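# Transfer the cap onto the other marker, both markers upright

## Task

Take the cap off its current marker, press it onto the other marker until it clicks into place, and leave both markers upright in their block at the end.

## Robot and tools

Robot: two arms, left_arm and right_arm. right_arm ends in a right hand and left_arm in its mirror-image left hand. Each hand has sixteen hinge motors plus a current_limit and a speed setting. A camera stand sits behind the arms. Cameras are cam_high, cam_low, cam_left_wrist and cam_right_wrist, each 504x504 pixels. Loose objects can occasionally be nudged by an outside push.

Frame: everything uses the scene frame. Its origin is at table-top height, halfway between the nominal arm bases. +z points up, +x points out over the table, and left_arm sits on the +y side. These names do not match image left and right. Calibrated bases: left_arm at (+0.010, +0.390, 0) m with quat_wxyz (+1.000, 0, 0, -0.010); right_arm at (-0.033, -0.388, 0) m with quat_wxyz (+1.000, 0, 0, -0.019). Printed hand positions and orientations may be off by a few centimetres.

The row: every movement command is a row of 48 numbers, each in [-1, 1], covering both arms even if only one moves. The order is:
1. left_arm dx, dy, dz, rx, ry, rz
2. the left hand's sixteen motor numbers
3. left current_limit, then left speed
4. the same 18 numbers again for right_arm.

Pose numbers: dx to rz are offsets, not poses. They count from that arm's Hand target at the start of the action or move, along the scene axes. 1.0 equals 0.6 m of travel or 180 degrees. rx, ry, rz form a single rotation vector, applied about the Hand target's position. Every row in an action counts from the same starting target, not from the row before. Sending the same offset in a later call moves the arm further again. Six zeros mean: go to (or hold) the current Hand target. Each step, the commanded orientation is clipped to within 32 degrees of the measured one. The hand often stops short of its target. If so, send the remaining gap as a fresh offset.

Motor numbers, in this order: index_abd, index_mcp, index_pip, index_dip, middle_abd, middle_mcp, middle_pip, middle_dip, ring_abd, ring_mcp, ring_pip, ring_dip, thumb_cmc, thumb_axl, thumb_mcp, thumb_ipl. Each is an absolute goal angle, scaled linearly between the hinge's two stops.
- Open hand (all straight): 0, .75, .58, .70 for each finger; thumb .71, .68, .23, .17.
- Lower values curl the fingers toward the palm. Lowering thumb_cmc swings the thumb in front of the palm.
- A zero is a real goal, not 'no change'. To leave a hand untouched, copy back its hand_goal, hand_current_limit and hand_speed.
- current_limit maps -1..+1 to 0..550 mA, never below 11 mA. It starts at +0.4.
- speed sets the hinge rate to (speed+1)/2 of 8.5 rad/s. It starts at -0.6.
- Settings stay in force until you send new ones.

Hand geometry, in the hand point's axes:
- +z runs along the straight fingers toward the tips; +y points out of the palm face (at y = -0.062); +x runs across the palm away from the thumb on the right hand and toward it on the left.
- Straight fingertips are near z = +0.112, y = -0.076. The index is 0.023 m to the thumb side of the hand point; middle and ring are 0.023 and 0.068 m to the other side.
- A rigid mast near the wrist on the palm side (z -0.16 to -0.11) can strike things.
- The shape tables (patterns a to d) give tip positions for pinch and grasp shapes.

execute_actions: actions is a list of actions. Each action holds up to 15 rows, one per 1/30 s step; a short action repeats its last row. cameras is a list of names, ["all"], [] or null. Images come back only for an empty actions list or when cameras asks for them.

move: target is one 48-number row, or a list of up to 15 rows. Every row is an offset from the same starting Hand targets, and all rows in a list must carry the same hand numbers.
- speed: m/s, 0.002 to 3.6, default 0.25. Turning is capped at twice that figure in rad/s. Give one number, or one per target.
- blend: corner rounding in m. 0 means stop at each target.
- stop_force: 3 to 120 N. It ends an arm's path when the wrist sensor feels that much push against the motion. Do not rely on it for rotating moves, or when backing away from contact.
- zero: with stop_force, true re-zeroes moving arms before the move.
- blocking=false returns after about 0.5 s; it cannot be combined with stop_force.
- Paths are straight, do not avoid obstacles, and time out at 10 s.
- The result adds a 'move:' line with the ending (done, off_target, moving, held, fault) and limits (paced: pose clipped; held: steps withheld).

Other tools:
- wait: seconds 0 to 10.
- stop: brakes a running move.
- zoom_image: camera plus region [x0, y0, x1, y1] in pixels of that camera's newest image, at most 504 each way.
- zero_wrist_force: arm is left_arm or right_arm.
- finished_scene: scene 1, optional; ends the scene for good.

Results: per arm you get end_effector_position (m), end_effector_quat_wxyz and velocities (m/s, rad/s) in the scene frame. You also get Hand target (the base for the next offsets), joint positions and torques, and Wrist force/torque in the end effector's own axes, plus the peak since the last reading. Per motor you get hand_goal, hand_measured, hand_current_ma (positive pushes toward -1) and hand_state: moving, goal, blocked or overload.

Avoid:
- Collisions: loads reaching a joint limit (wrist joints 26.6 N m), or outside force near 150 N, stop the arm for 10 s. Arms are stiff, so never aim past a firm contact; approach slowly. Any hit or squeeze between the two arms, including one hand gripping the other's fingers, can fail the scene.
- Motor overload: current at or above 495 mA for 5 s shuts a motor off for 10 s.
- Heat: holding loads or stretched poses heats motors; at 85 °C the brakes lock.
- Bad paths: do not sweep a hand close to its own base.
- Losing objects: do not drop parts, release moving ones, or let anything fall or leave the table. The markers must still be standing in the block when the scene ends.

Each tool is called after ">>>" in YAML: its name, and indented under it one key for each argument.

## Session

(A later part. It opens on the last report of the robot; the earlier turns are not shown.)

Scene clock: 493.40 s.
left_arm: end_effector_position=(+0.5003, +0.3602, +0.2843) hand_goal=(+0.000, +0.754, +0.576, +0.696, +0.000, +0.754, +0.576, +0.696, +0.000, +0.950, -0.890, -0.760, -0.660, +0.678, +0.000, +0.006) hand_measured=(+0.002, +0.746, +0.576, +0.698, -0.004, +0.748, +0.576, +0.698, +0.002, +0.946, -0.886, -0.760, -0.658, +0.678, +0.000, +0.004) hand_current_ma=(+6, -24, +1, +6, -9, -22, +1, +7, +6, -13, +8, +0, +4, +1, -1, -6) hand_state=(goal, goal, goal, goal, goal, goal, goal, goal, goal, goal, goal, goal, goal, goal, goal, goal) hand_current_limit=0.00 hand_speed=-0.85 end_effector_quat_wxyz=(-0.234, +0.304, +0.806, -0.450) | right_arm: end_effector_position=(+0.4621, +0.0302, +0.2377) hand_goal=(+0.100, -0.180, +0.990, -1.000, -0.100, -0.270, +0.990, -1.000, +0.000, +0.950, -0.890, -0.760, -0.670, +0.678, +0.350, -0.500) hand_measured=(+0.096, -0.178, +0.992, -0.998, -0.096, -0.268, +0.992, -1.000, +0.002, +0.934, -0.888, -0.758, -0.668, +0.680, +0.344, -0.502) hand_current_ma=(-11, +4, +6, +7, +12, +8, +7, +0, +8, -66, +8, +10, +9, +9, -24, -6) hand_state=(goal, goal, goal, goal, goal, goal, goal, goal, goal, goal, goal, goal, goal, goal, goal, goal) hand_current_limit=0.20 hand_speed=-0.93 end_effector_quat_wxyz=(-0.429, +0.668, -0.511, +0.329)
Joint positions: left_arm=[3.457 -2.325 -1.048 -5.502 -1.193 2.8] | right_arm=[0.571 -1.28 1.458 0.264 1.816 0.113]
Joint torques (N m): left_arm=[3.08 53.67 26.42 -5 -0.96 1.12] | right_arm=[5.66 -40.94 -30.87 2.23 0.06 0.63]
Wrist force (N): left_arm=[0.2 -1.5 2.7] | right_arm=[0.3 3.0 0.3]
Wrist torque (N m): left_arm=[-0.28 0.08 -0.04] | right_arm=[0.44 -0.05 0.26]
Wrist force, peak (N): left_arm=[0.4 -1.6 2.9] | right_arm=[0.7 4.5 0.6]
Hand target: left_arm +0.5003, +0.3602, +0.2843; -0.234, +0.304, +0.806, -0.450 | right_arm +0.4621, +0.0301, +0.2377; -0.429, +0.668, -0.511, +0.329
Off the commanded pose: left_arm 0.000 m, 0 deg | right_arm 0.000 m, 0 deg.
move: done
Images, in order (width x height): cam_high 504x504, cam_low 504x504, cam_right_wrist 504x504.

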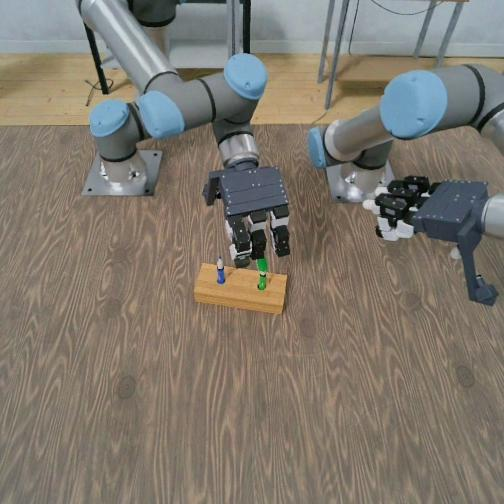

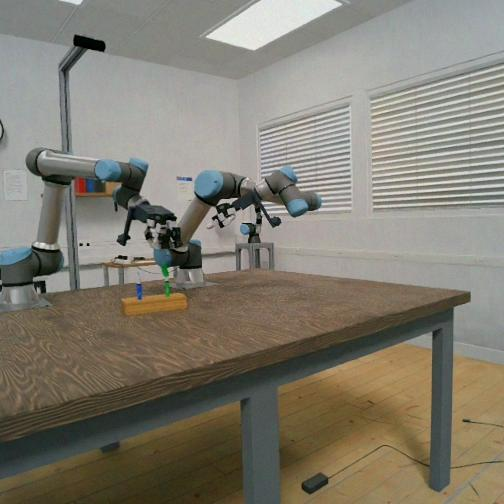

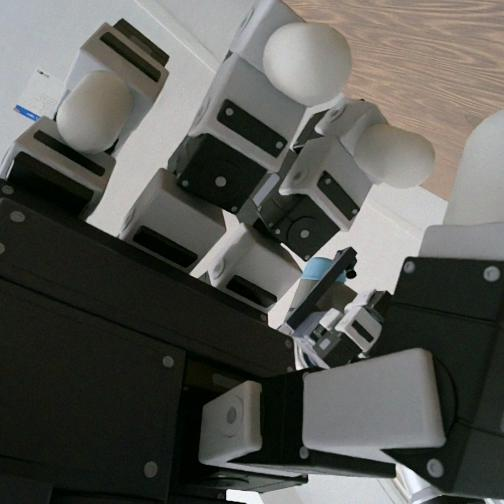

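>>> move:
  target:
    - [0,0,0,0,0,0, 0,0.754,0.576,0.696, 0,0.754,0.576,0.696, 0,0.95,-0.89,-0.76, -0.66,0.678,0.0,0.0054, 0.0,-0.85, 0,0,0.075,0,0,0, 0.1,-0.18,0.99,-1.0, -0.1,-0.27,0.99,-1.0, 0,0.95,-0.89,-0.76, -0.67,0.678,0.35,-0.5, 0.2,-0.93]
    - [0,0,0,0,0,0, 0,0.754,0.576,0.696, 0,0.754,0.576,0.696, 0,0.95,-0.89,-0.76, -0.66,0.678,0.0,0.0054, 0.0,-0.85, -0.0143,0.067,0.075,0.1160,-0.0890,0.4099, -0.09,-0.43,0.576,0.77, 0.09,-0.43,0.576,0.77, 0,0.754,0.576,0.696, -0.67,0.678,0.056,0.297, 0.4,-0.7]
  speed: [0.15,0.3]
  cameras: ["all"]

>>> zoom_image:
  camera: "cam_right_wrist"
  region: [204, 0, 504, 300]

>>> zoom_image:
  camera: "cam_low"
  region: [120, 222, 200, 302]

>>> zoom_image:
  camera: "cam_high"
  region: [200, 215, 300, 315]

Scene clock: 504.43 s.
left_arm: end_effector_position=(+0.5003, +0.3602, +0.2843) hand_goal=(+0.000, +0.754, +0.576, +0.696, +0.000, +0.754, +0.576, +0.696, +0.000, +0.950, -0.890, -0.760, -0.660, +0.678, +0.000, +0.006) hand_measured=(+0.002, +0.746, +0.576, +0.698, -0.004, +0.748, +0.576, +0.698, +0.002, +0.946, -0.886, -0.760, -0.658, +0.678, +0.000, +0.004) hand_current_ma=(+6, -24, +1, +6, -9, -22, +1, +7, +6, -13, +8, +0, +4, +1, -1, -6) hand_state=(goal, goal, goal, goal, goal, goal, goal, goal, goal, goal, goal, goal, goal, goal, goal, goal) hand_current_limit=0.00 hand_speed=-0.85 end_effector_quat_wxyz=(-0.234, +0.304, +0.806, -0.450) | right_arm: end_effector_position=(+0.4535, +0.0703, +0.2827) hand_goal=(-0.090, -0.430, +0.576, +0.770, +0.090, -0.430, +0.576, +0.770, +0.000, +0.754, +0.576, +0.696, -0.670, +0.678, +0.056, +0.298) hand_measured=(-0.086, -0.430, +0.578, +0.768, +0.086, -0.432, +0.576, +0.768, +0.002, +0.746, +0.568, +0.692, -0.672, +0.680, +0.060, +0.296) hand_current_ma=(+11, +2, +8, -9, -12, -4, +1, -9, +8, -30, -27, -10, -6, +4, +19, -7) hand_state=(goal, goal, goal, goal, goal, goal, goal, goal, goal, goal, goal, goal, goal, goal, goal, goal) hand_current_limit=0.40 hand_speed=-0.70 end_effector_quat_wxyz=(+0.707, -0.707, -0.001, +0.000)
Joint positions: left_arm=[3.457 -2.325 -1.048 -5.502 -1.193 2.8] | right_arm=[0.219 -1.185 1.414 -0.231 0.18 0]
Joint torques (N m): left_arm=[0.38 53.62 25.68 -4.95 -1.15 0.98] | right_arm=[-10.18 -44.27 -9.16 -3.35 -2.85 1.25]
Wrist force (N): left_arm=[0.2 -1.6 2.7] | right_arm=[0.9 3.8 -1.0]
Wrist torque (N m): left_arm=[-0.29 0.08 -0.05] | right_arm=[0.40 -0.05 0.26]
Wrist force, peak (N): left_arm=[0.2 -1.7 3.0] | right_arm=[0.5 4.8 -0.8]
Hand target: left_arm +0.5003, +0.3602, +0.2843; -0.234, +0.304, +0.806, -0.450 | right_arm +0.4535, +0.0703, +0.2827; +0.707, -0.707, -0.001, +0.000
Off the commanded pose: left_arm 0.000 m, 0 deg | right_arm 0.000 m, 0 deg.
move: done

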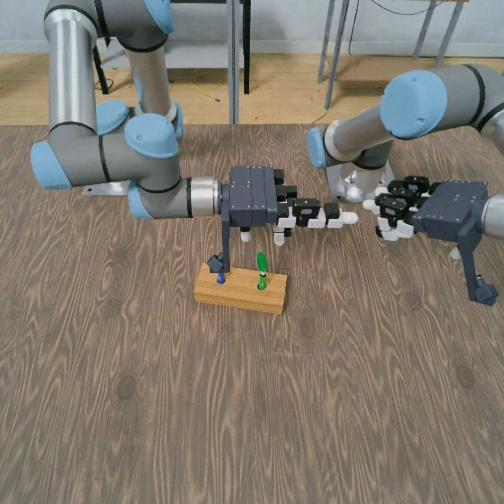

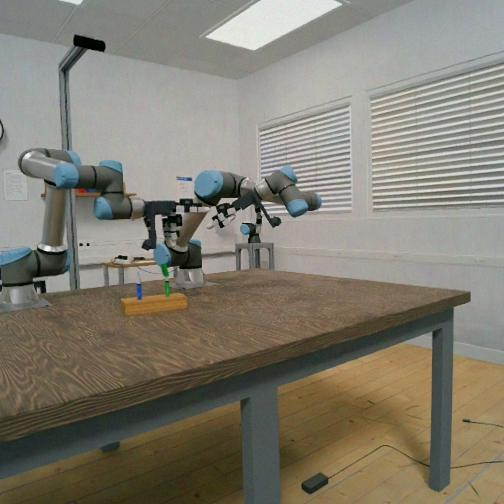

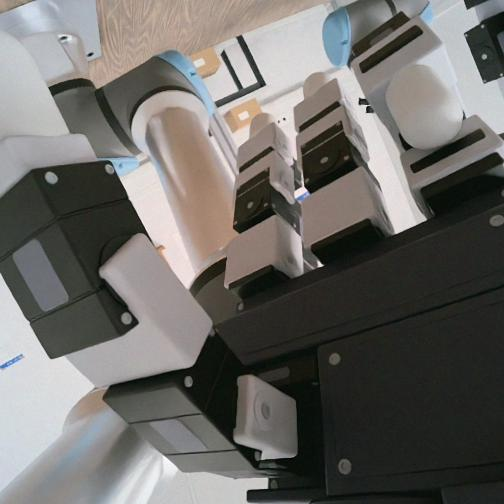

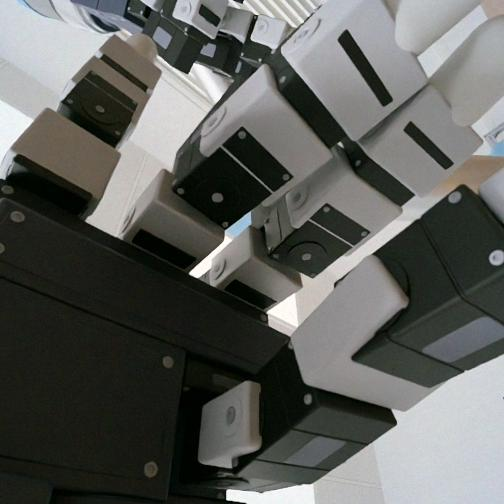

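Scaled by 1.680.

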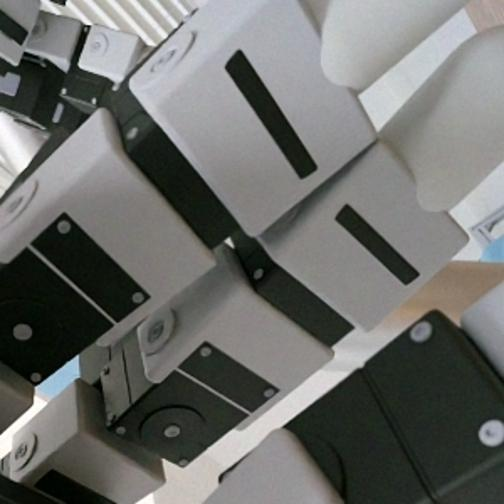

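Scaled by 6.300.

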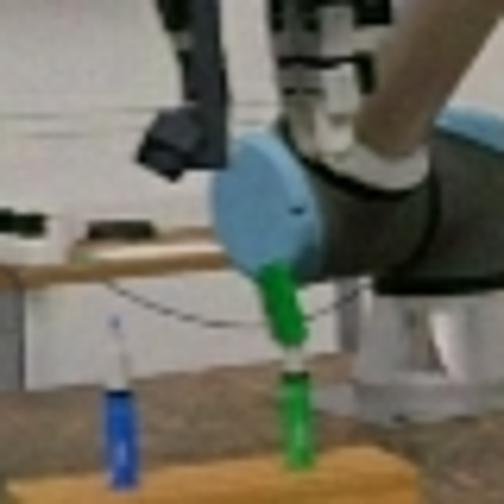

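Scaled by 5.040.

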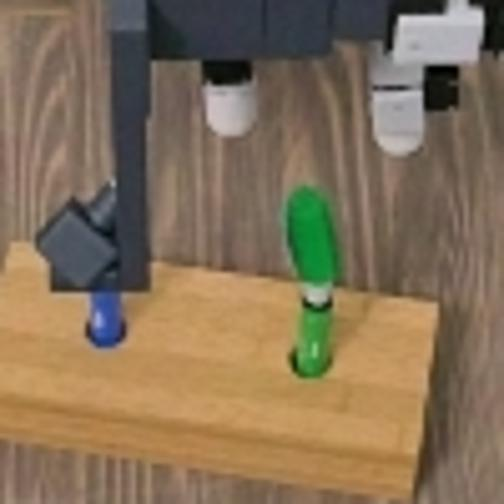

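>>> move:
  target:
    - [0,0,0,0,0,0, 0,0.754,0.576,0.696, 0,0.754,0.576,0.696, 0,0.95,-0.89,-0.76, -0.66,0.678,0.0,0.0054, 0.0,-0.85, 0,0,-0.1745,0,0,0, -0.09,-0.43,0.576,0.77, 0.09,-0.43,0.576,0.77, 0,0.754,0.576,0.696, -0.67,0.678,0.056,0.297, 0.4,-0.7]
  speed: 0.06
  stop_force: 3
  cameras: ["cam_low","cam_high","cam_right_wrist"]

>>> zoom_image:
  camera: "cam_low"
  region: [120, 222, 200, 302]

>>> zoom_image:
  camera: "cam_high"
  region: [200, 215, 300, 315]

Scene clock: 508.63 s.
left_arm: end_effector_position=(+0.5003, +0.3602, +0.2843) hand_goal=(+0.000, +0.754, +0.576, +0.696, +0.000, +0.754, +0.576, +0.696, +0.000, +0.950, -0.890, -0.760, -0.660, +0.678, +0.000, +0.006) hand_measured=(+0.002, +0.746, +0.576, +0.698, -0.004, +0.748, +0.576, +0.698, +0.002, +0.946, -0.886, -0.760, -0.658, +0.678, +0.000, +0.004) hand_current_ma=(+6, -24, +1, +6, -9, -22, +1, +7, +6, -13, +8, +0, +4, +1, -1, -6) hand_state=(goal, goal, goal, goal, goal, goal, goal, goal, goal, goal, goal, goal, goal, goal, goal, goal) hand_current_limit=0.00 hand_speed=-0.85 end_effector_quat_wxyz=(-0.234, +0.304, +0.806, -0.450) | right_arm: end_effector_position=(+0.4535, +0.0704, +0.1779) hand_goal=(-0.090, -0.430, +0.576, +0.770, +0.090, -0.430, +0.576, +0.770, +0.000, +0.754, +0.576, +0.696, -0.670, +0.678, +0.056, +0.298) hand_measured=(-0.086, -0.430, +0.578, +0.768, +0.086, -0.432, +0.576, +0.768, +0.002, +0.746, +0.568, +0.692, -0.672, +0.680, +0.060, +0.296) hand_current_ma=(+11, +2, +8, -9, -12, -4, +1, -9, +8, -31, -26, -10, -5, +4, +19, -7) hand_state=(goal, goal, goal, goal, goal, goal, goal, goal, goal, goal, goal, goal, goal, goal, goal, goal) hand_current_limit=0.40 hand_speed=-0.70 end_effector_quat_wxyz=(+0.707, -0.707, -0.001, +0.000)
Joint positions: left_arm=[3.457 -2.325 -1.048 -5.502 -1.193 2.8] | right_arm=[0.219 -1.1 1.574 -0.475 0.18 0]
Joint torques (N m): left_arm=[0.43 53.51 26.02 -5.11 -0.99 0.85] | right_arm=[-10.33 -34.08 -7.13 -3.28 -2.73 1.16]
Wrist force (N): left_arm=[0.1 -1.4 2.8] | right_arm=[0.2 4.0 -1.3]
Wrist torque (N m): left_arm=[-0.27 0.09 -0.05] | right_arm=[0.44 0.09 0.24]
Wrist force, peak (N): left_arm=[0.2 -1.7 2.9] | right_arm=[0.7 4.6 -1.2]
Hand target: left_arm +0.5003, +0.3602, +0.2843; -0.234, +0.304, +0.806, -0.450 | right_arm +0.4535, +0.0703, +0.1780; +0.707, -0.707, -0.001, +0.000
Off the commanded pose: left_arm 0.000 m, 0 deg | right_arm 0.000 m, 0 deg.
move: done
Images, in order (width x height): cam_high 504x504, cam_low 504x504, cam_right_wrist 504x504.

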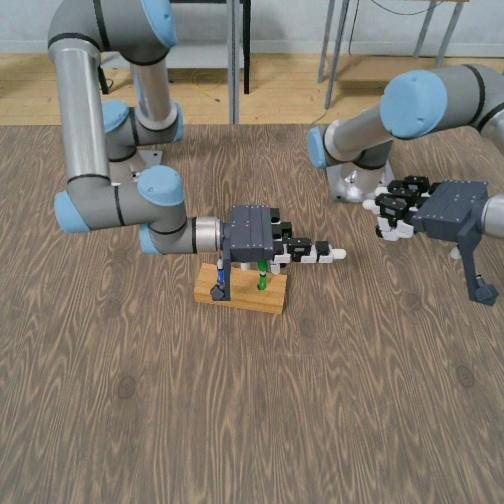

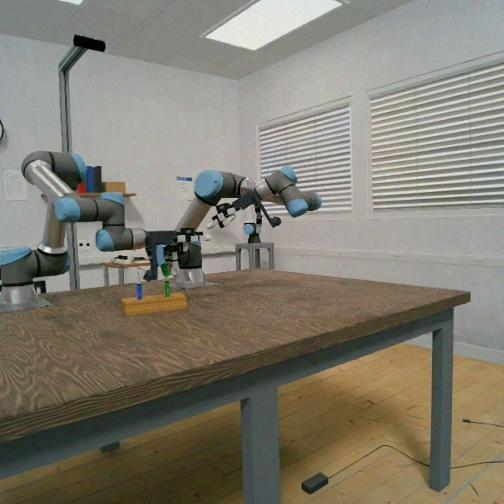

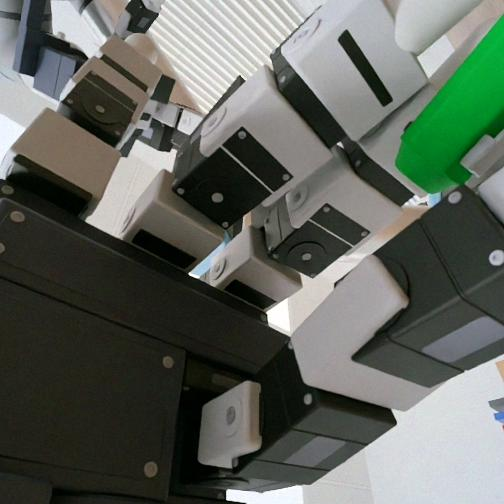

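Scaled by 6.300.

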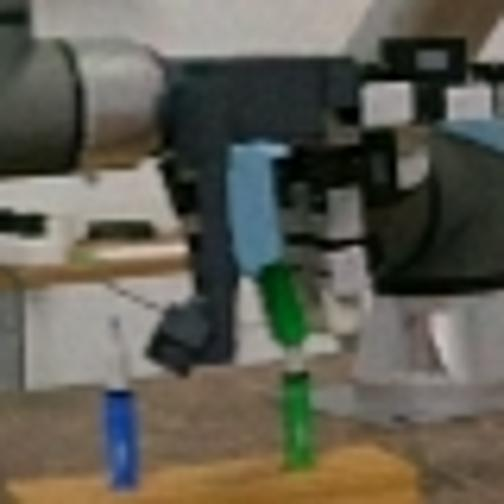

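Scaled by 5.040.

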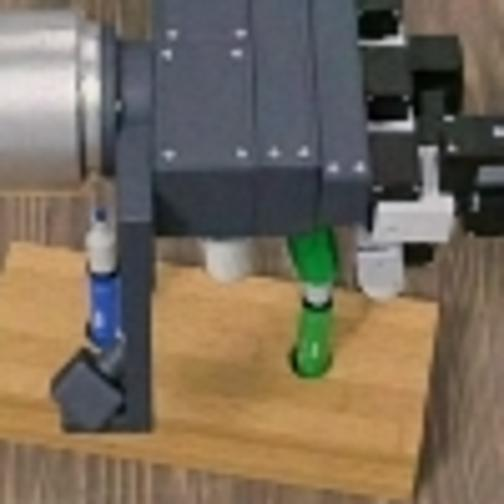

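>>> move:
  target:
    - [0,0,0,0,0,0, 0,0.754,0.576,0.696, 0,0.754,0.576,0.696, 0,0.95,-0.89,-0.76, -0.66,0.678,0.0,0.0054, 0.0,-0.85, 0,0,0,0,0,0, -0.09,-0.53,0.576,0.77, 0.09,-0.53,0.576,0.77, 0,0.754,0.576,0.696, -0.67,0.678,-0.2,0.5, 0.0,-0.85]
    - [0,0,0,0,0,0, 0,0.754,0.576,0.696, 0,0.754,0.576,0.696, 0,0.95,-0.89,-0.76, -0.66,0.678,0.0,0.0054, 0.0,-0.85, 0,0,0,0,0,0, -0.09,-0.57,0.576,0.77, 0.09,-0.57,0.576,0.77, 0,0.754,0.576,0.696, -0.67,0.678,-0.42,0.72, 0.0,-0.9]
  cameras: ["cam_low","cam_high","cam_right_wrist"]

>>> zoom_image:
  camera: "cam_low"
  region: [120, 222, 200, 302]

>>> zoom_image:
  camera: "cam_high"
  region: [200, 215, 300, 315]

Scene clock: 511.53 s.
left_arm: end_effector_position=(+0.5003, +0.3602, +0.2843) hand_goal=(+0.000, +0.754, +0.576, +0.696, +0.000, +0.754, +0.576, +0.696, +0.000, +0.950, -0.890, -0.760, -0.660, +0.678, +0.000, +0.006) hand_measured=(+0.002, +0.746, +0.576, +0.698, -0.004, +0.748, +0.576, +0.698, +0.002, +0.946, -0.886, -0.760, -0.658, +0.678, +0.000, +0.004) hand_current_ma=(+6, -24, +1, +6, -9, -22, +1, +7, +6, -13, +8, +0, +4, +1, -1, -6) hand_state=(goal, goal, goal, goal, goal, goal, goal, goal, goal, goal, goal, goal, goal, goal, goal, goal) hand_current_limit=0.00 hand_speed=-0.85 end_effector_quat_wxyz=(-0.234, +0.304, +0.806, -0.450) | right_arm: end_effector_position=(+0.4535, +0.0703, +0.1780) hand_goal=(-0.090, -0.570, +0.576, +0.770, +0.090, -0.570, +0.576, +0.770, +0.000, +0.754, +0.576, +0.696, -0.670, +0.678, -0.420, +0.720) hand_measured=(-0.088, -0.528, +0.584, +0.770, +0.086, -0.546, +0.580, +0.770, +0.002, +0.746, +0.568, +0.692, -0.670, +0.680, -0.266, +0.726) hand_current_ma=(+8, +187, +32, +1, -11, +103, +17, +0, +8, -31, -26, -10, +1, +4, +272, +26) hand_state=(goal, blocked, goal, goal, goal, blocked, goal, goal, goal, goal, goal, goal, goal, goal, blocked, goal) hand_current_limit=0.00 hand_speed=-0.90 end_effector_quat_wxyz=(+0.707, -0.707, -0.001, +0.000)
Joint positions: left_arm=[3.457 -2.325 -1.048 -5.502 -1.193 2.8] | right_arm=[0.219 -1.1 1.574 -0.475 0.18 0]
Joint torques (N m): left_arm=[-0.13 54.75 25.9 -4.98 -1.06 0.97] | right_arm=[-8.67 -44.56 -7.52 -3.05 -2.97 1.26]
Wrist force (N): left_arm=[0.1 -1.6 2.6] | right_arm=[0.8 4.1 -1.5]
Wrist torque (N m): left_arm=[-0.28 0.09 -0.05] | right_arm=[0.47 0.01 0.29]
Wrist force, peak (N): left_arm=[0.2 -1.6 2.9] | right_arm=[0.9 4.5 -1.2]
Hand target: left_arm +0.5003, +0.3602, +0.2843; -0.234, +0.304, +0.806, -0.450 | right_arm +0.4535, +0.0703, +0.1780; +0.707, -0.707, -0.001, +0.000
Off the commanded pose: left_arm 0.000 m, 0 deg | right_arm 0.000 m, 0 deg.
move: done
Images, in order (width x height): cam_high 504x504, cam_low 504x504, cam_right_wrist 504x504.

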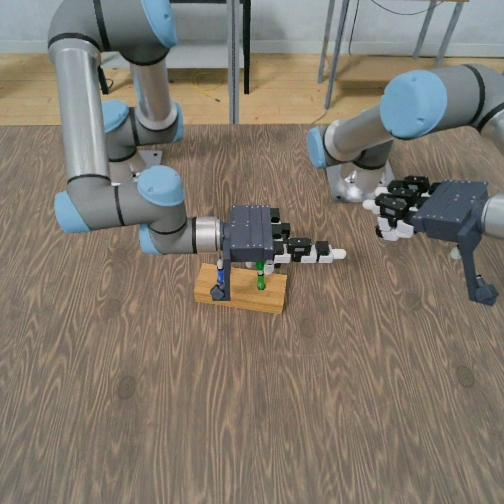

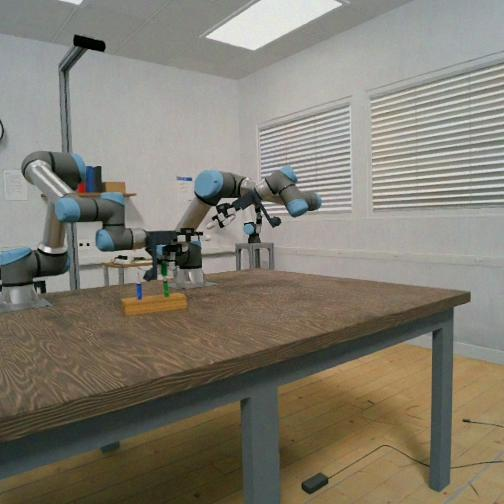

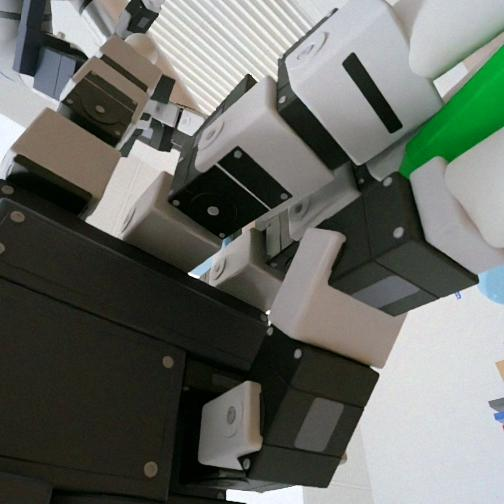

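Scaled by 6.300.

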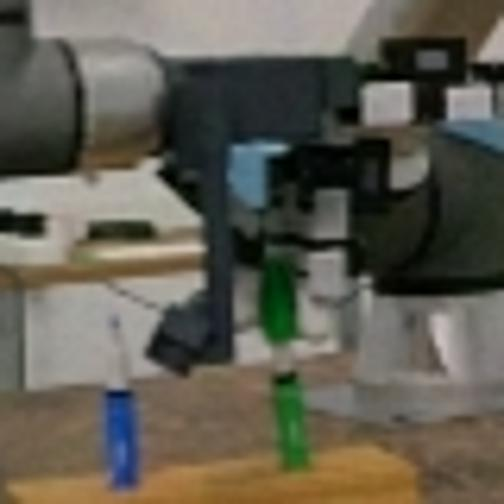

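Scaled by 5.040.

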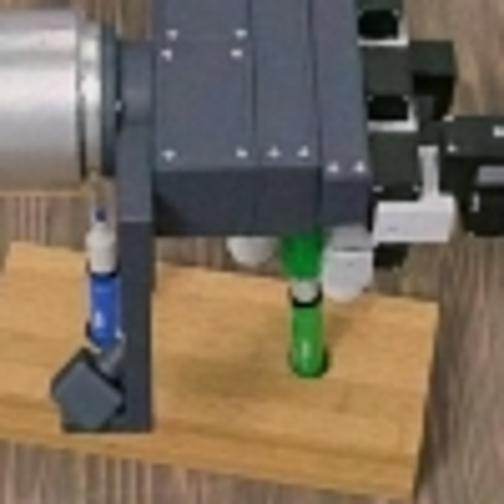

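>>> move:
  target:
    - [0,0,0,0,0,0, 0,0.754,0.576,0.696, 0,0.754,0.576,0.696, 0,0.95,-0.89,-0.76, -0.66,0.678,0.0,0.0054, 0.0,-0.85, 0,0.01,0,0,0,0, -0.09,-0.6,0.576,0.77, 0.09,-0.6,0.576,0.77, 0,0.754,0.576,0.696, -0.67,0.678,-0.42,0.72, 0.4,-0.9]
    - [0,0,0,0,0,0, 0,0.754,0.576,0.696, 0,0.754,0.576,0.696, 0,0.95,-0.89,-0.76, -0.66,0.678,0.0,0.0054, 0.0,-0.85, 0,0.01,-0.01,0,0,0, -0.09,-0.6,0.576,0.77, 0.09,-0.6,0.576,0.77, 0,0.754,0.576,0.696, -0.67,0.678,-0.42,0.72, 0.4,-0.9]
  speed: 0.015
  cameras: ["cam_low","cam_high","cam_right_wrist"]

>>> zoom_image:
  camera: "cam_low"
  region: [120, 222, 200, 302]

>>> zoom_image:
  camera: "cam_high"
  region: [200, 215, 300, 315]

Scene clock: 513.73 s.
left_arm: end_effector_position=(+0.5003, +0.3602, +0.2843) hand_goal=(+0.000, +0.754, +0.576, +0.696, +0.000, +0.754, +0.576, +0.696, +0.000, +0.950, -0.890, -0.760, -0.660, +0.678, +0.000, +0.006) hand_measured=(+0.002, +0.746, +0.576, +0.698, -0.004, +0.748, +0.576, +0.698, +0.002, +0.946, -0.886, -0.760, -0.658, +0.678, +0.000, +0.004) hand_current_ma=(+6, -24, +1, +6, -9, -22, +1, +7, +6, -13, +8, +0, +4, +1, -1, -6) hand_state=(goal, goal, goal, goal, goal, goal, goal, goal, goal, goal, goal, goal, goal, goal, goal, goal) hand_current_limit=0.00 hand_speed=-0.85 end_effector_quat_wxyz=(-0.234, +0.304, +0.806, -0.450) | right_arm: end_effector_position=(+0.4535, +0.0764, +0.1720) hand_goal=(-0.090, -0.600, +0.576, +0.770, +0.090, -0.600, +0.576, +0.770, +0.000, +0.754, +0.576, +0.696, -0.670, +0.678, -0.420, +0.720) hand_measured=(-0.090, -0.534, +0.592, +0.770, +0.086, -0.556, +0.588, +0.772, +0.002, +0.746, +0.568, +0.692, -0.664, +0.682, -0.270, +0.730) hand_current_ma=(+2, +306, +63, +1, -11, +196, +42, +5, +8, -31, -26, -10, +22, +17, +385, +54) hand_state=(goal, blocked, goal, goal, goal, blocked, goal, goal, goal, goal, goal, goal, goal, goal, blocked, goal) hand_current_limit=0.40 hand_speed=-0.90 end_effector_quat_wxyz=(+0.707, -0.707, -0.001, +0.000)
Joint positions: left_arm=[3.457 -2.325 -1.048 -5.502 -1.193 2.8] | right_arm=[0.23 -1.089 1.572 -0.485 0.191 0]
Joint torques (N m): left_arm=[0.04 54.6 26.4 -4.99 -1.1 0.81] | right_arm=[11.1 -25.66 -8.12 -3.41 2.45 1.07]
Wrist force (N): left_arm=[0.1 -1.5 2.8] | right_arm=[0.5 2.2 -1.5]
Wrist torque (N m): left_arm=[-0.29 0.09 -0.05] | right_arm=[0.38 0.05 0.35]
Wrist force, peak (N): left_arm=[0.3 -1.8 2.8] | right_arm=[0.9 4.6 -1.4]
Hand target: left_arm +0.5003, +0.3602, +0.2843; -0.234, +0.304, +0.806, -0.450 | right_arm +0.4535, +0.0763, +0.1720; +0.707, -0.707, -0.001, +0.000
Off the commanded pose: left_arm 0.000 m, 0 deg | right_arm 0.000 m, 0 deg.
move: done
Images, in order (width x height): cam_high 504x504, cam_low 504x504, cam_right_wrist 504x504.

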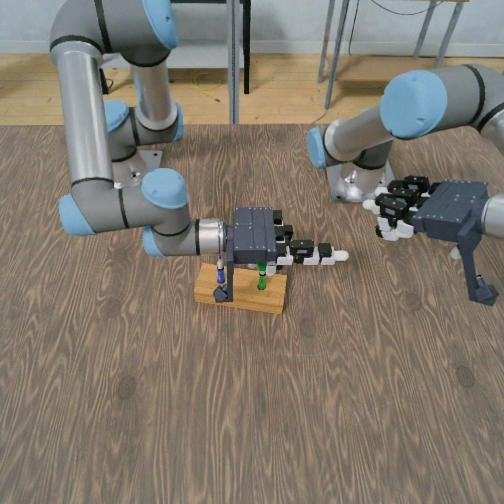

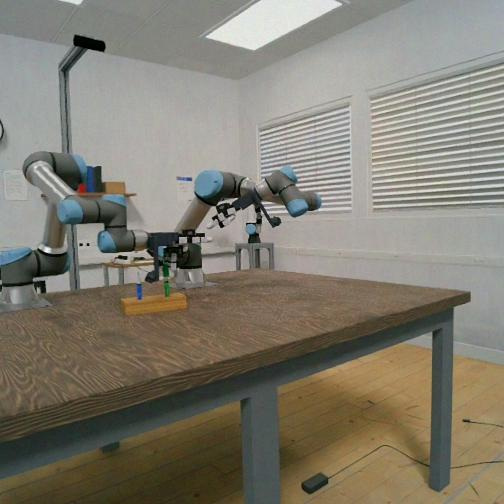

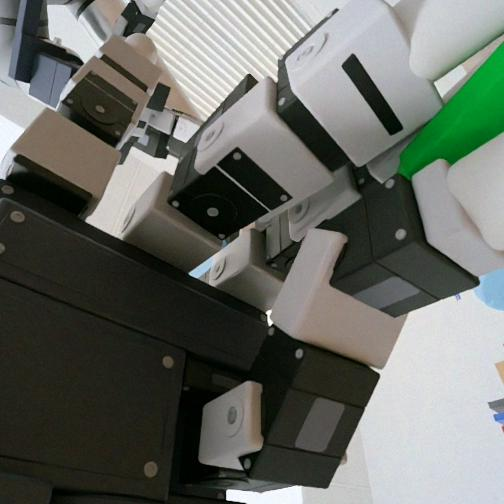

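Scaled by 6.300.

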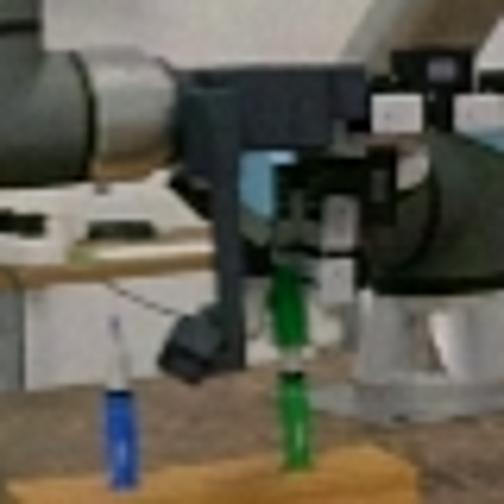

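Scaled by 5.040.

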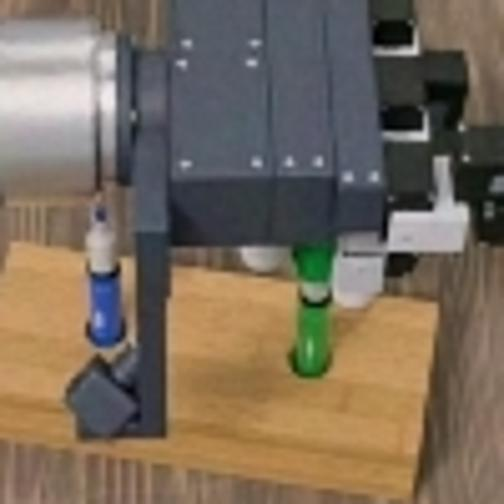

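>>> move:
  target:
    - [0,0,0,0,0,0, 0,0.754,0.576,0.696, 0,0.754,0.576,0.696, 0,0.95,-0.89,-0.76, -0.66,0.678,0.0,0.0054, 0.0,-0.85, 0,0,-0.025,0,0,0, -0.09,-0.6,0.576,0.77, 0.09,-0.6,0.576,0.77, 0,0.754,0.576,0.696, -0.67,0.678,-0.42,0.72, 0.6,-0.9]
  speed: 0.015
  stop_force: 12
  cameras: ["cam_low","cam_high","cam_right_wrist"]

>>> zoom_image:
  camera: "cam_low"
  region: [140, 252, 190, 302]

>>> zoom_image:
  camera: "cam_high"
  region: [230, 235, 290, 295]

Scene clock: 516.27 s.
left_arm: end_effector_position=(+0.5003, +0.3602, +0.2843) hand_goal=(+0.000, +0.754, +0.576, +0.696, +0.000, +0.754, +0.576, +0.696, +0.000, +0.950, -0.890, -0.760, -0.660, +0.678, +0.000, +0.006) hand_measured=(+0.002, +0.746, +0.576, +0.698, -0.004, +0.748, +0.576, +0.698, +0.002, +0.946, -0.886, -0.760, -0.658, +0.678, +0.000, +0.004) hand_current_ma=(+6, -24, +1, +6, -9, -22, +1, +7, +6, -13, +8, +0, +4, +1, -1, -6) hand_state=(goal, goal, goal, goal, goal, goal, goal, goal, goal, goal, goal, goal, goal, goal, goal, goal) hand_current_limit=0.00 hand_speed=-0.85 end_effector_quat_wxyz=(-0.234, +0.304, +0.806, -0.450) | right_arm: end_effector_position=(+0.4535, +0.0764, +0.1570) hand_goal=(-0.090, -0.600, +0.576, +0.770, +0.090, -0.600, +0.576, +0.770, +0.000, +0.754, +0.576, +0.696, -0.670, +0.678, -0.420, +0.720) hand_measured=(-0.090, -0.532, +0.600, +0.766, +0.070, -0.586, +0.582, +0.772, +0.002, +0.746, +0.568, +0.692, -0.664, +0.682, -0.308, +0.732) hand_current_ma=(-1, +319, +99, -12, -65, +61, +22, +5, +8, -31, -26, -10, +23, +21, +440, +62) hand_state=(goal, blocked, blocked, goal, goal, goal, goal, goal, goal, goal, goal, goal, goal, goal, blocked, goal) hand_current_limit=0.60 hand_speed=-0.90 end_effector_quat_wxyz=(+0.707, -0.707, -0.001, +0.000)
Joint positions: left_arm=[3.457 -2.325 -1.048 -5.502 -1.193 2.8] | right_arm=[0.23 -1.072 1.589 -0.519 0.191 0]
Joint torques (N m): left_arm=[-0.04 54.36 25.46 -4.93 -1.1 0.52] | right_arm=[7.66 -24.28 -5.61 -3.08 1.27 1.32]
Wrist force (N): left_arm=[0.2 -1.5 2.7] | right_arm=[2.3 -0.3 -1.1]
Wrist torque (N m): left_arm=[-0.26 0.08 -0.05] | right_arm=[0.24 -0.07 0.27]
Wrist force, peak (N): left_arm=[0.3 -1.7 2.8] | right_arm=[0.6 4.5 -1.6]
Hand target: left_arm +0.5003, +0.3602, +0.2843; -0.234, +0.304, +0.806, -0.450 | right_arm +0.4535, +0.0763, +0.1570; +0.707, -0.707, -0.001, +0.000
Off the commanded pose: left_arm 0.000 m, 0 deg | right_arm 0.000 m, 0 deg.
move: done
Images, in order (width x height): cam_high 504x504, cam_low 504x504, cam_right_wrist 504x504.

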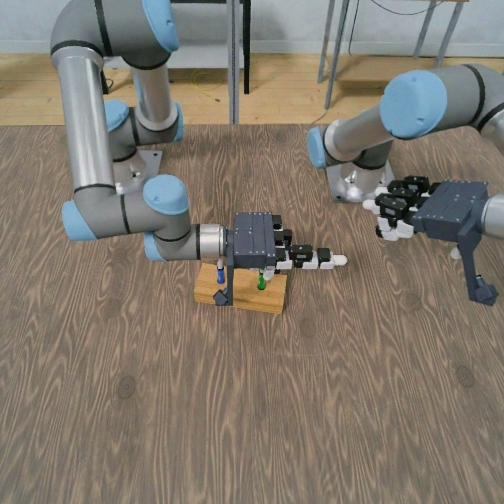

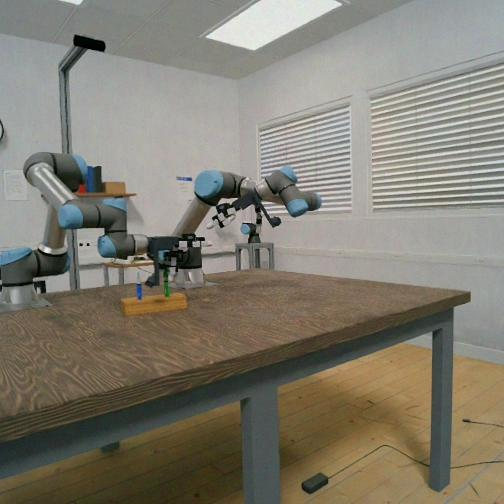

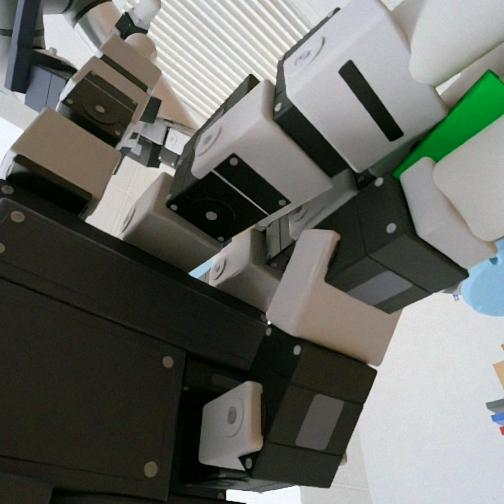

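Scaled by 10.080.

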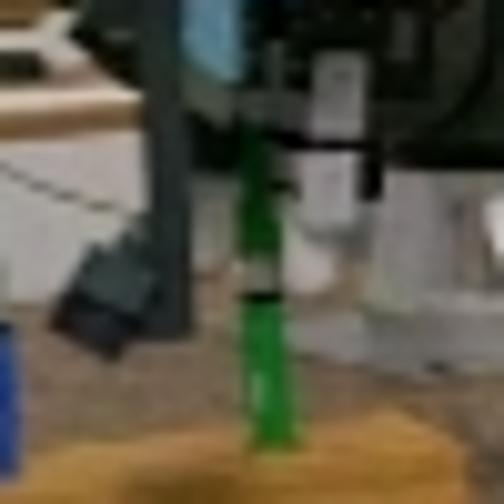

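Scaled by 8.400.

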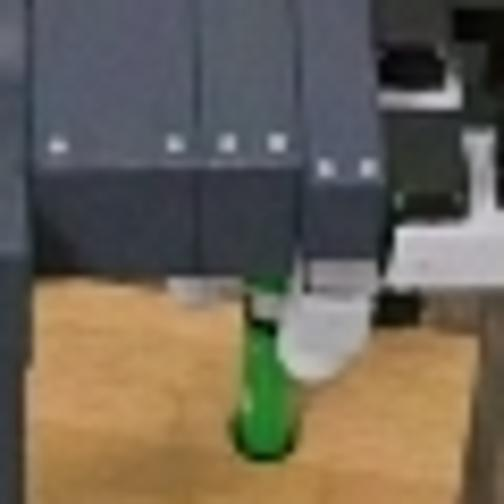

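>>> move:
  target:
    - [0,0,0,0,0,0, 0,0.754,0.576,0.696, 0,0.754,0.576,0.696, 0,0.95,-0.89,-0.76, -0.66,0.678,0.0,0.0054, 0.0,-0.85, 0,0,0,0,0,0, -0.09,-0.5,0.576,0.77, 0.09,-0.5,0.576,0.77, 0,0.754,0.576,0.696, -0.67,0.678,-0.2,0.5, 0.4,-0.88]
    - [0,0,0,0,0,0, 0,0.754,0.576,0.696, 0,0.754,0.576,0.696, 0,0.95,-0.89,-0.76, -0.66,0.678,0.0,0.0054, 0.0,-0.85, 0,0,0,0,0,0, -0.09,-0.43,0.576,0.77, 0.09,-0.43,0.576,0.77, 0,0.754,0.576,0.696, -0.67,0.678,0.056,0.297, 0.4,-0.8]
    - [0,0,0,0,0,0, 0,0.754,0.576,0.696, 0,0.754,0.576,0.696, 0,0.95,-0.89,-0.76, -0.66,0.678,0.0,0.0054, 0.0,-0.85, 0,0,0.2,0,0,0, -0.09,-0.43,0.576,0.77, 0.09,-0.43,0.576,0.77, 0,0.754,0.576,0.696, -0.67,0.678,0.056,0.297, 0.4,-0.8]
  speed: 0.08
  cameras: ["cam_low","cam_high","cam_right_wrist"]

>>> zoom_image:
  camera: "cam_low"
  region: [125, 232, 195, 302]

>>> zoom_image:
  camera: "cam_high"
  region: [210, 225, 290, 305]

Scene clock: 522.43 s.
left_arm: end_effector_position=(+0.5003, +0.3602, +0.2843) hand_goal=(+0.000, +0.754, +0.576, +0.696, +0.000, +0.754, +0.576, +0.696, +0.000, +0.950, -0.890, -0.760, -0.660, +0.678, +0.000, +0.006) hand_measured=(+0.002, +0.746, +0.576, +0.698, -0.004, +0.748, +0.576, +0.698, +0.002, +0.946, -0.886, -0.760, -0.658, +0.678, +0.000, +0.004) hand_current_ma=(+6, -24, +1, +6, -9, -22, +1, +7, +6, -13, +8, +0, +4, +1, -1, -6) hand_state=(goal, goal, goal, goal, goal, goal, goal, goal, goal, goal, goal, goal, goal, goal, goal, goal) hand_current_limit=0.00 hand_speed=-0.85 end_effector_quat_wxyz=(-0.234, +0.304, +0.806, -0.450) | right_arm: end_effector_position=(+0.4535, +0.0763, +0.2770) hand_goal=(-0.090, -0.430, +0.576, +0.770, +0.090, -0.430, +0.576, +0.770, +0.000, +0.754, +0.576, +0.696, -0.670, +0.678, +0.056, +0.298) hand_measured=(-0.090, -0.436, +0.578, +0.768, +0.086, -0.436, +0.578, +0.772, +0.002, +0.746, +0.568, +0.692, -0.672, +0.678, +0.054, +0.300) hand_current_ma=(-1, -23, +8, -8, -12, -22, +8, +5, +8, -32, -26, -10, -4, -2, -5, +8) hand_state=(goal, goal, goal, goal, goal, goal, goal, goal, goal, goal, goal, goal, goal, goal, goal, goal) hand_current_limit=0.40 hand_speed=-0.80 end_effector_quat_wxyz=(+0.707, -0.707, -0.001, +0.000)
Joint positions: left_arm=[3.457 -2.325 -1.048 -5.502 -1.193 2.8] | right_arm=[0.23 -1.176 1.417 -0.242 0.191 0.001]
Joint torques (N m): left_arm=[0.13 53.82 26.04 -5.04 -1.17 0.9] | right_arm=[11.17 -25.08 -29.49 2.36 1.38 -1.48]
Wrist force (N): left_arm=[0.3 -1.6 2.6] | right_arm=[0.8 3.6 -1.4]
Wrist torque (N m): left_arm=[-0.27 0.06 -0.03] | right_arm=[0.42 -0.01 0.32]
Wrist force, peak (N): left_arm=[0.1 -1.7 2.9] | right_arm=[1.7 4.8 -1.8]
Hand target: left_arm +0.5003, +0.3602, +0.2843; -0.234, +0.304, +0.806, -0.450 | right_arm +0.4535, +0.0763, +0.2770; +0.707, -0.707, -0.001, +0.000
Off the commanded pose: left_arm 0.000 m, 0 deg | right_arm 0.000 m, 0 deg.
move: done
Images, in order (width x height): cam_high 504x504, cam_low 504x504, cam_right_wrist 504x504.

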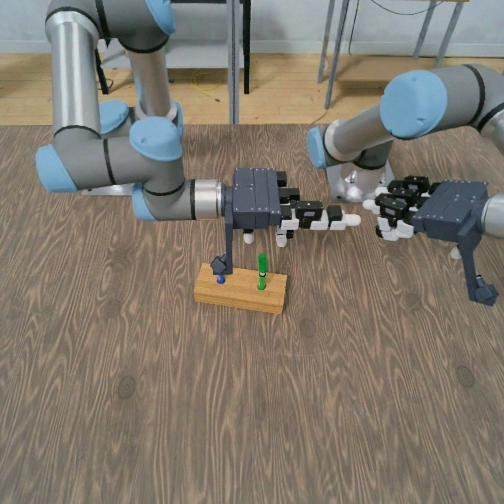

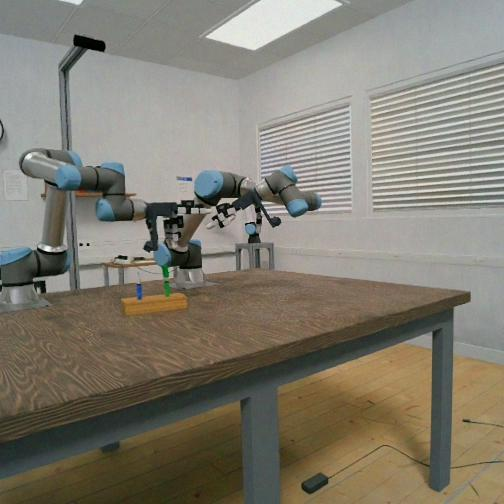

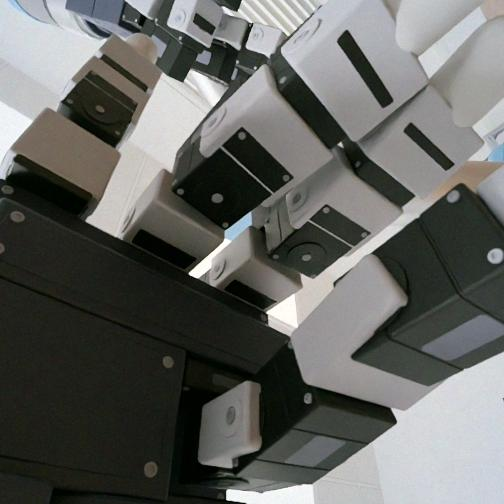

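Scaled by 7.200.

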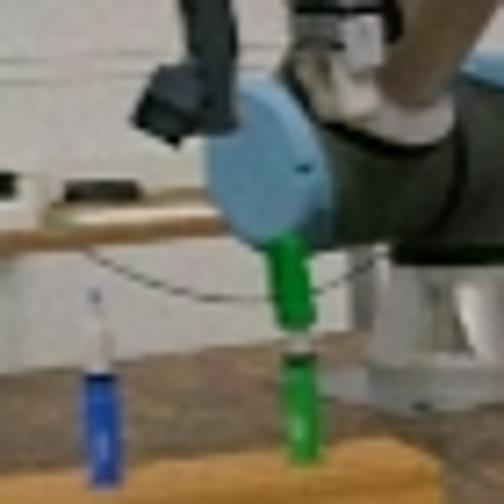

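Scaled by 6.300.

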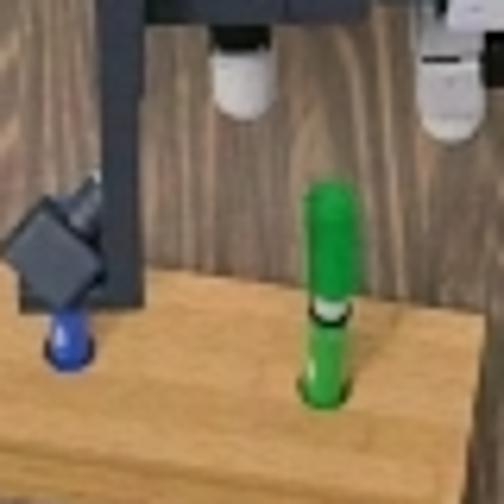

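>>> move:
  target:
    - [0,0,0,0,0,0, 0,0.754,0.576,0.696, 0,0.754,0.576,0.696, 0,0.95,-0.89,-0.76, -0.66,0.678,0.0,0.0054, 0.0,-0.85, -0.04,-0.0505,-0.02,0,0,0, 0,0.754,0.576,0.696, 0,-0.479,0.576,0.696, 0,0.754,0.576,0.696, -0.67,0.678,0.056,0.297, 0.8,-0.7]
    - [0,0,0,0,0,0, 0,0.754,0.576,0.696, 0,0.754,0.576,0.696, 0,0.95,-0.89,-0.76, -0.66,0.678,0.0,0.0054, 0.0,-0.85, -0.04,-0.0505,-0.06,0,0,0, 0,0.754,0.576,0.696, 0,-0.479,0.576,0.696, 0,0.754,0.576,0.696, -0.67,0.678,0.056,0.297, 0.8,-0.7]
  speed: 0.06
  cameras: ["cam_low","cam_high","cam_right_wrist"]

>>> zoom_image:
  camera: "cam_low"
  region: [125, 232, 195, 302]

>>> zoom_image:
  camera: "cam_high"
  region: [210, 225, 290, 305]

>>> zoom_image:
  camera: "cam_right_wrist"
  region: [254, 0, 504, 250]

Scene clock: 526.03 s.
left_arm: end_effector_position=(+0.5003, +0.3602, +0.2843) hand_goal=(+0.000, +0.754, +0.576, +0.696, +0.000, +0.754, +0.576, +0.696, +0.000, +0.950, -0.890, -0.760, -0.660, +0.678, +0.000, +0.006) hand_measured=(+0.002, +0.746, +0.576, +0.698, -0.004, +0.748, +0.576, +0.698, +0.002, +0.946, -0.886, -0.760, -0.658, +0.678, +0.000, +0.004) hand_current_ma=(+6, -24, +1, +6, -9, -22, +1, +7, +6, -13, +8, +0, +4, +1, -1, -6) hand_state=(goal, goal, goal, goal, goal, goal, goal, goal, goal, goal, goal, goal, goal, goal, goal, goal) hand_current_limit=0.00 hand_speed=-0.85 end_effector_quat_wxyz=(-0.234, +0.304, +0.806, -0.450) | right_arm: end_effector_position=(+0.4295, +0.0461, +0.2409) hand_goal=(+0.000, +0.754, +0.576, +0.696, +0.000, -0.478, +0.576, +0.696, +0.000, +0.754, +0.576, +0.696, -0.670, +0.678, +0.056, +0.298) hand_measured=(-0.002, +0.732, +0.576, +0.698, +0.004, -0.476, +0.578, +0.698, +0.002, +0.746, +0.568, +0.692, -0.672, +0.678, +0.054, +0.300) hand_current_ma=(-8, -97, +0, +7, +9, +4, +7, +9, +8, -32, -26, -10, -4, -2, -5, +8) hand_state=(goal, blocked, goal, goal, goal, goal, goal, goal, goal, goal, goal, goal, goal, goal, goal, goal) hand_current_limit=0.80 hand_speed=-0.70 end_effector_quat_wxyz=(+0.707, -0.707, -0.001, +0.000)
Joint positions: left_arm=[3.457 -2.325 -1.048 -5.502 -1.193 2.8] | right_arm=[0.181 -1.231 1.589 -0.359 0.142 0]
Joint torques (N m): left_arm=[-0.12 53.36 25.83 -5.1 -0.92 0.87] | right_arm=[-9.84 -40.76 -8.95 -3.33 -2.8 1.53]
Wrist force (N): left_arm=[0.1 -1.6 2.8] | right_arm=[0.5 4.1 -1.2]
Wrist torque (N m): left_arm=[-0.29 0.08 -0.04] | right_arm=[0.41 0.05 0.22]
Wrist force, peak (N): left_arm=[0.2 -1.5 3.0] | right_arm=[0.7 4.7 -1.3]
Hand target: left_arm +0.5003, +0.3602, +0.2843; -0.234, +0.304, +0.806, -0.450 | right_arm +0.4295, +0.0460, +0.2410; +0.707, -0.707, -0.001, +0.000
Off the commanded pose: left_arm 0.000 m, 0 deg | right_arm 0.000 m, 0 deg.
move: done
Images, in order (width x height): cam_high 504x504, cam_low 504x504, cam_right_wrist 504x504.

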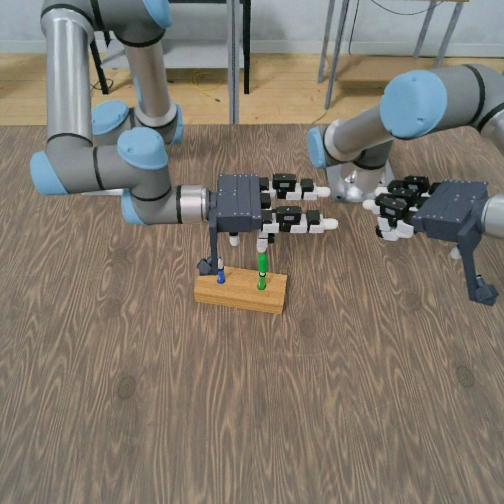

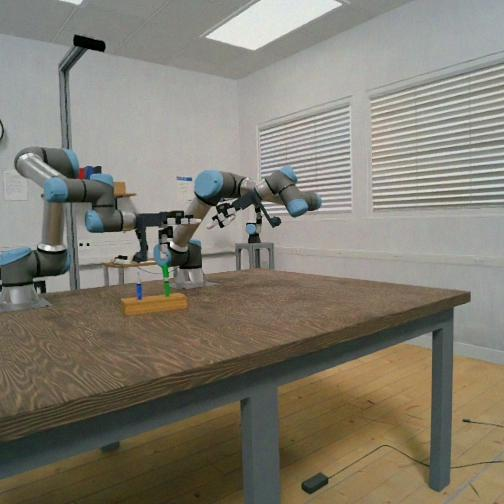

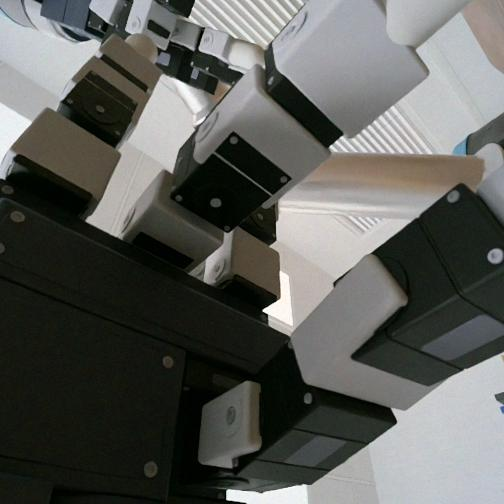

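Scaled by 7.200.

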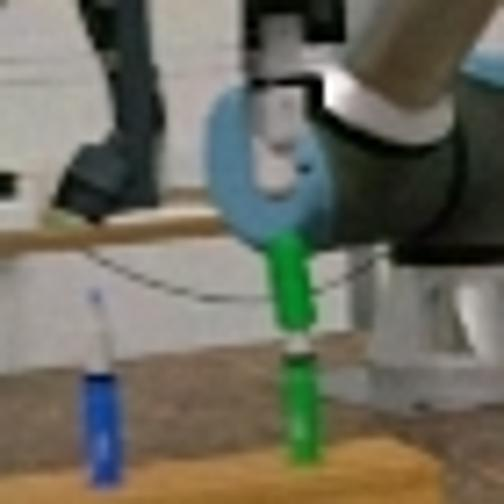

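Scaled by 6.300.

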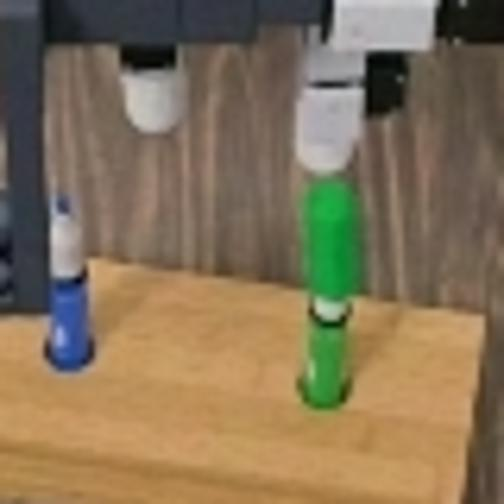

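Scaled by 2.016.

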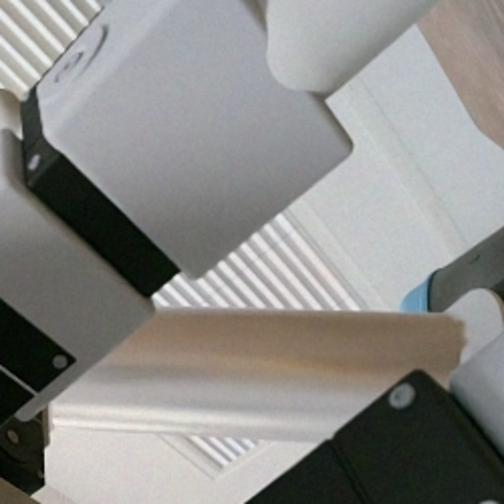

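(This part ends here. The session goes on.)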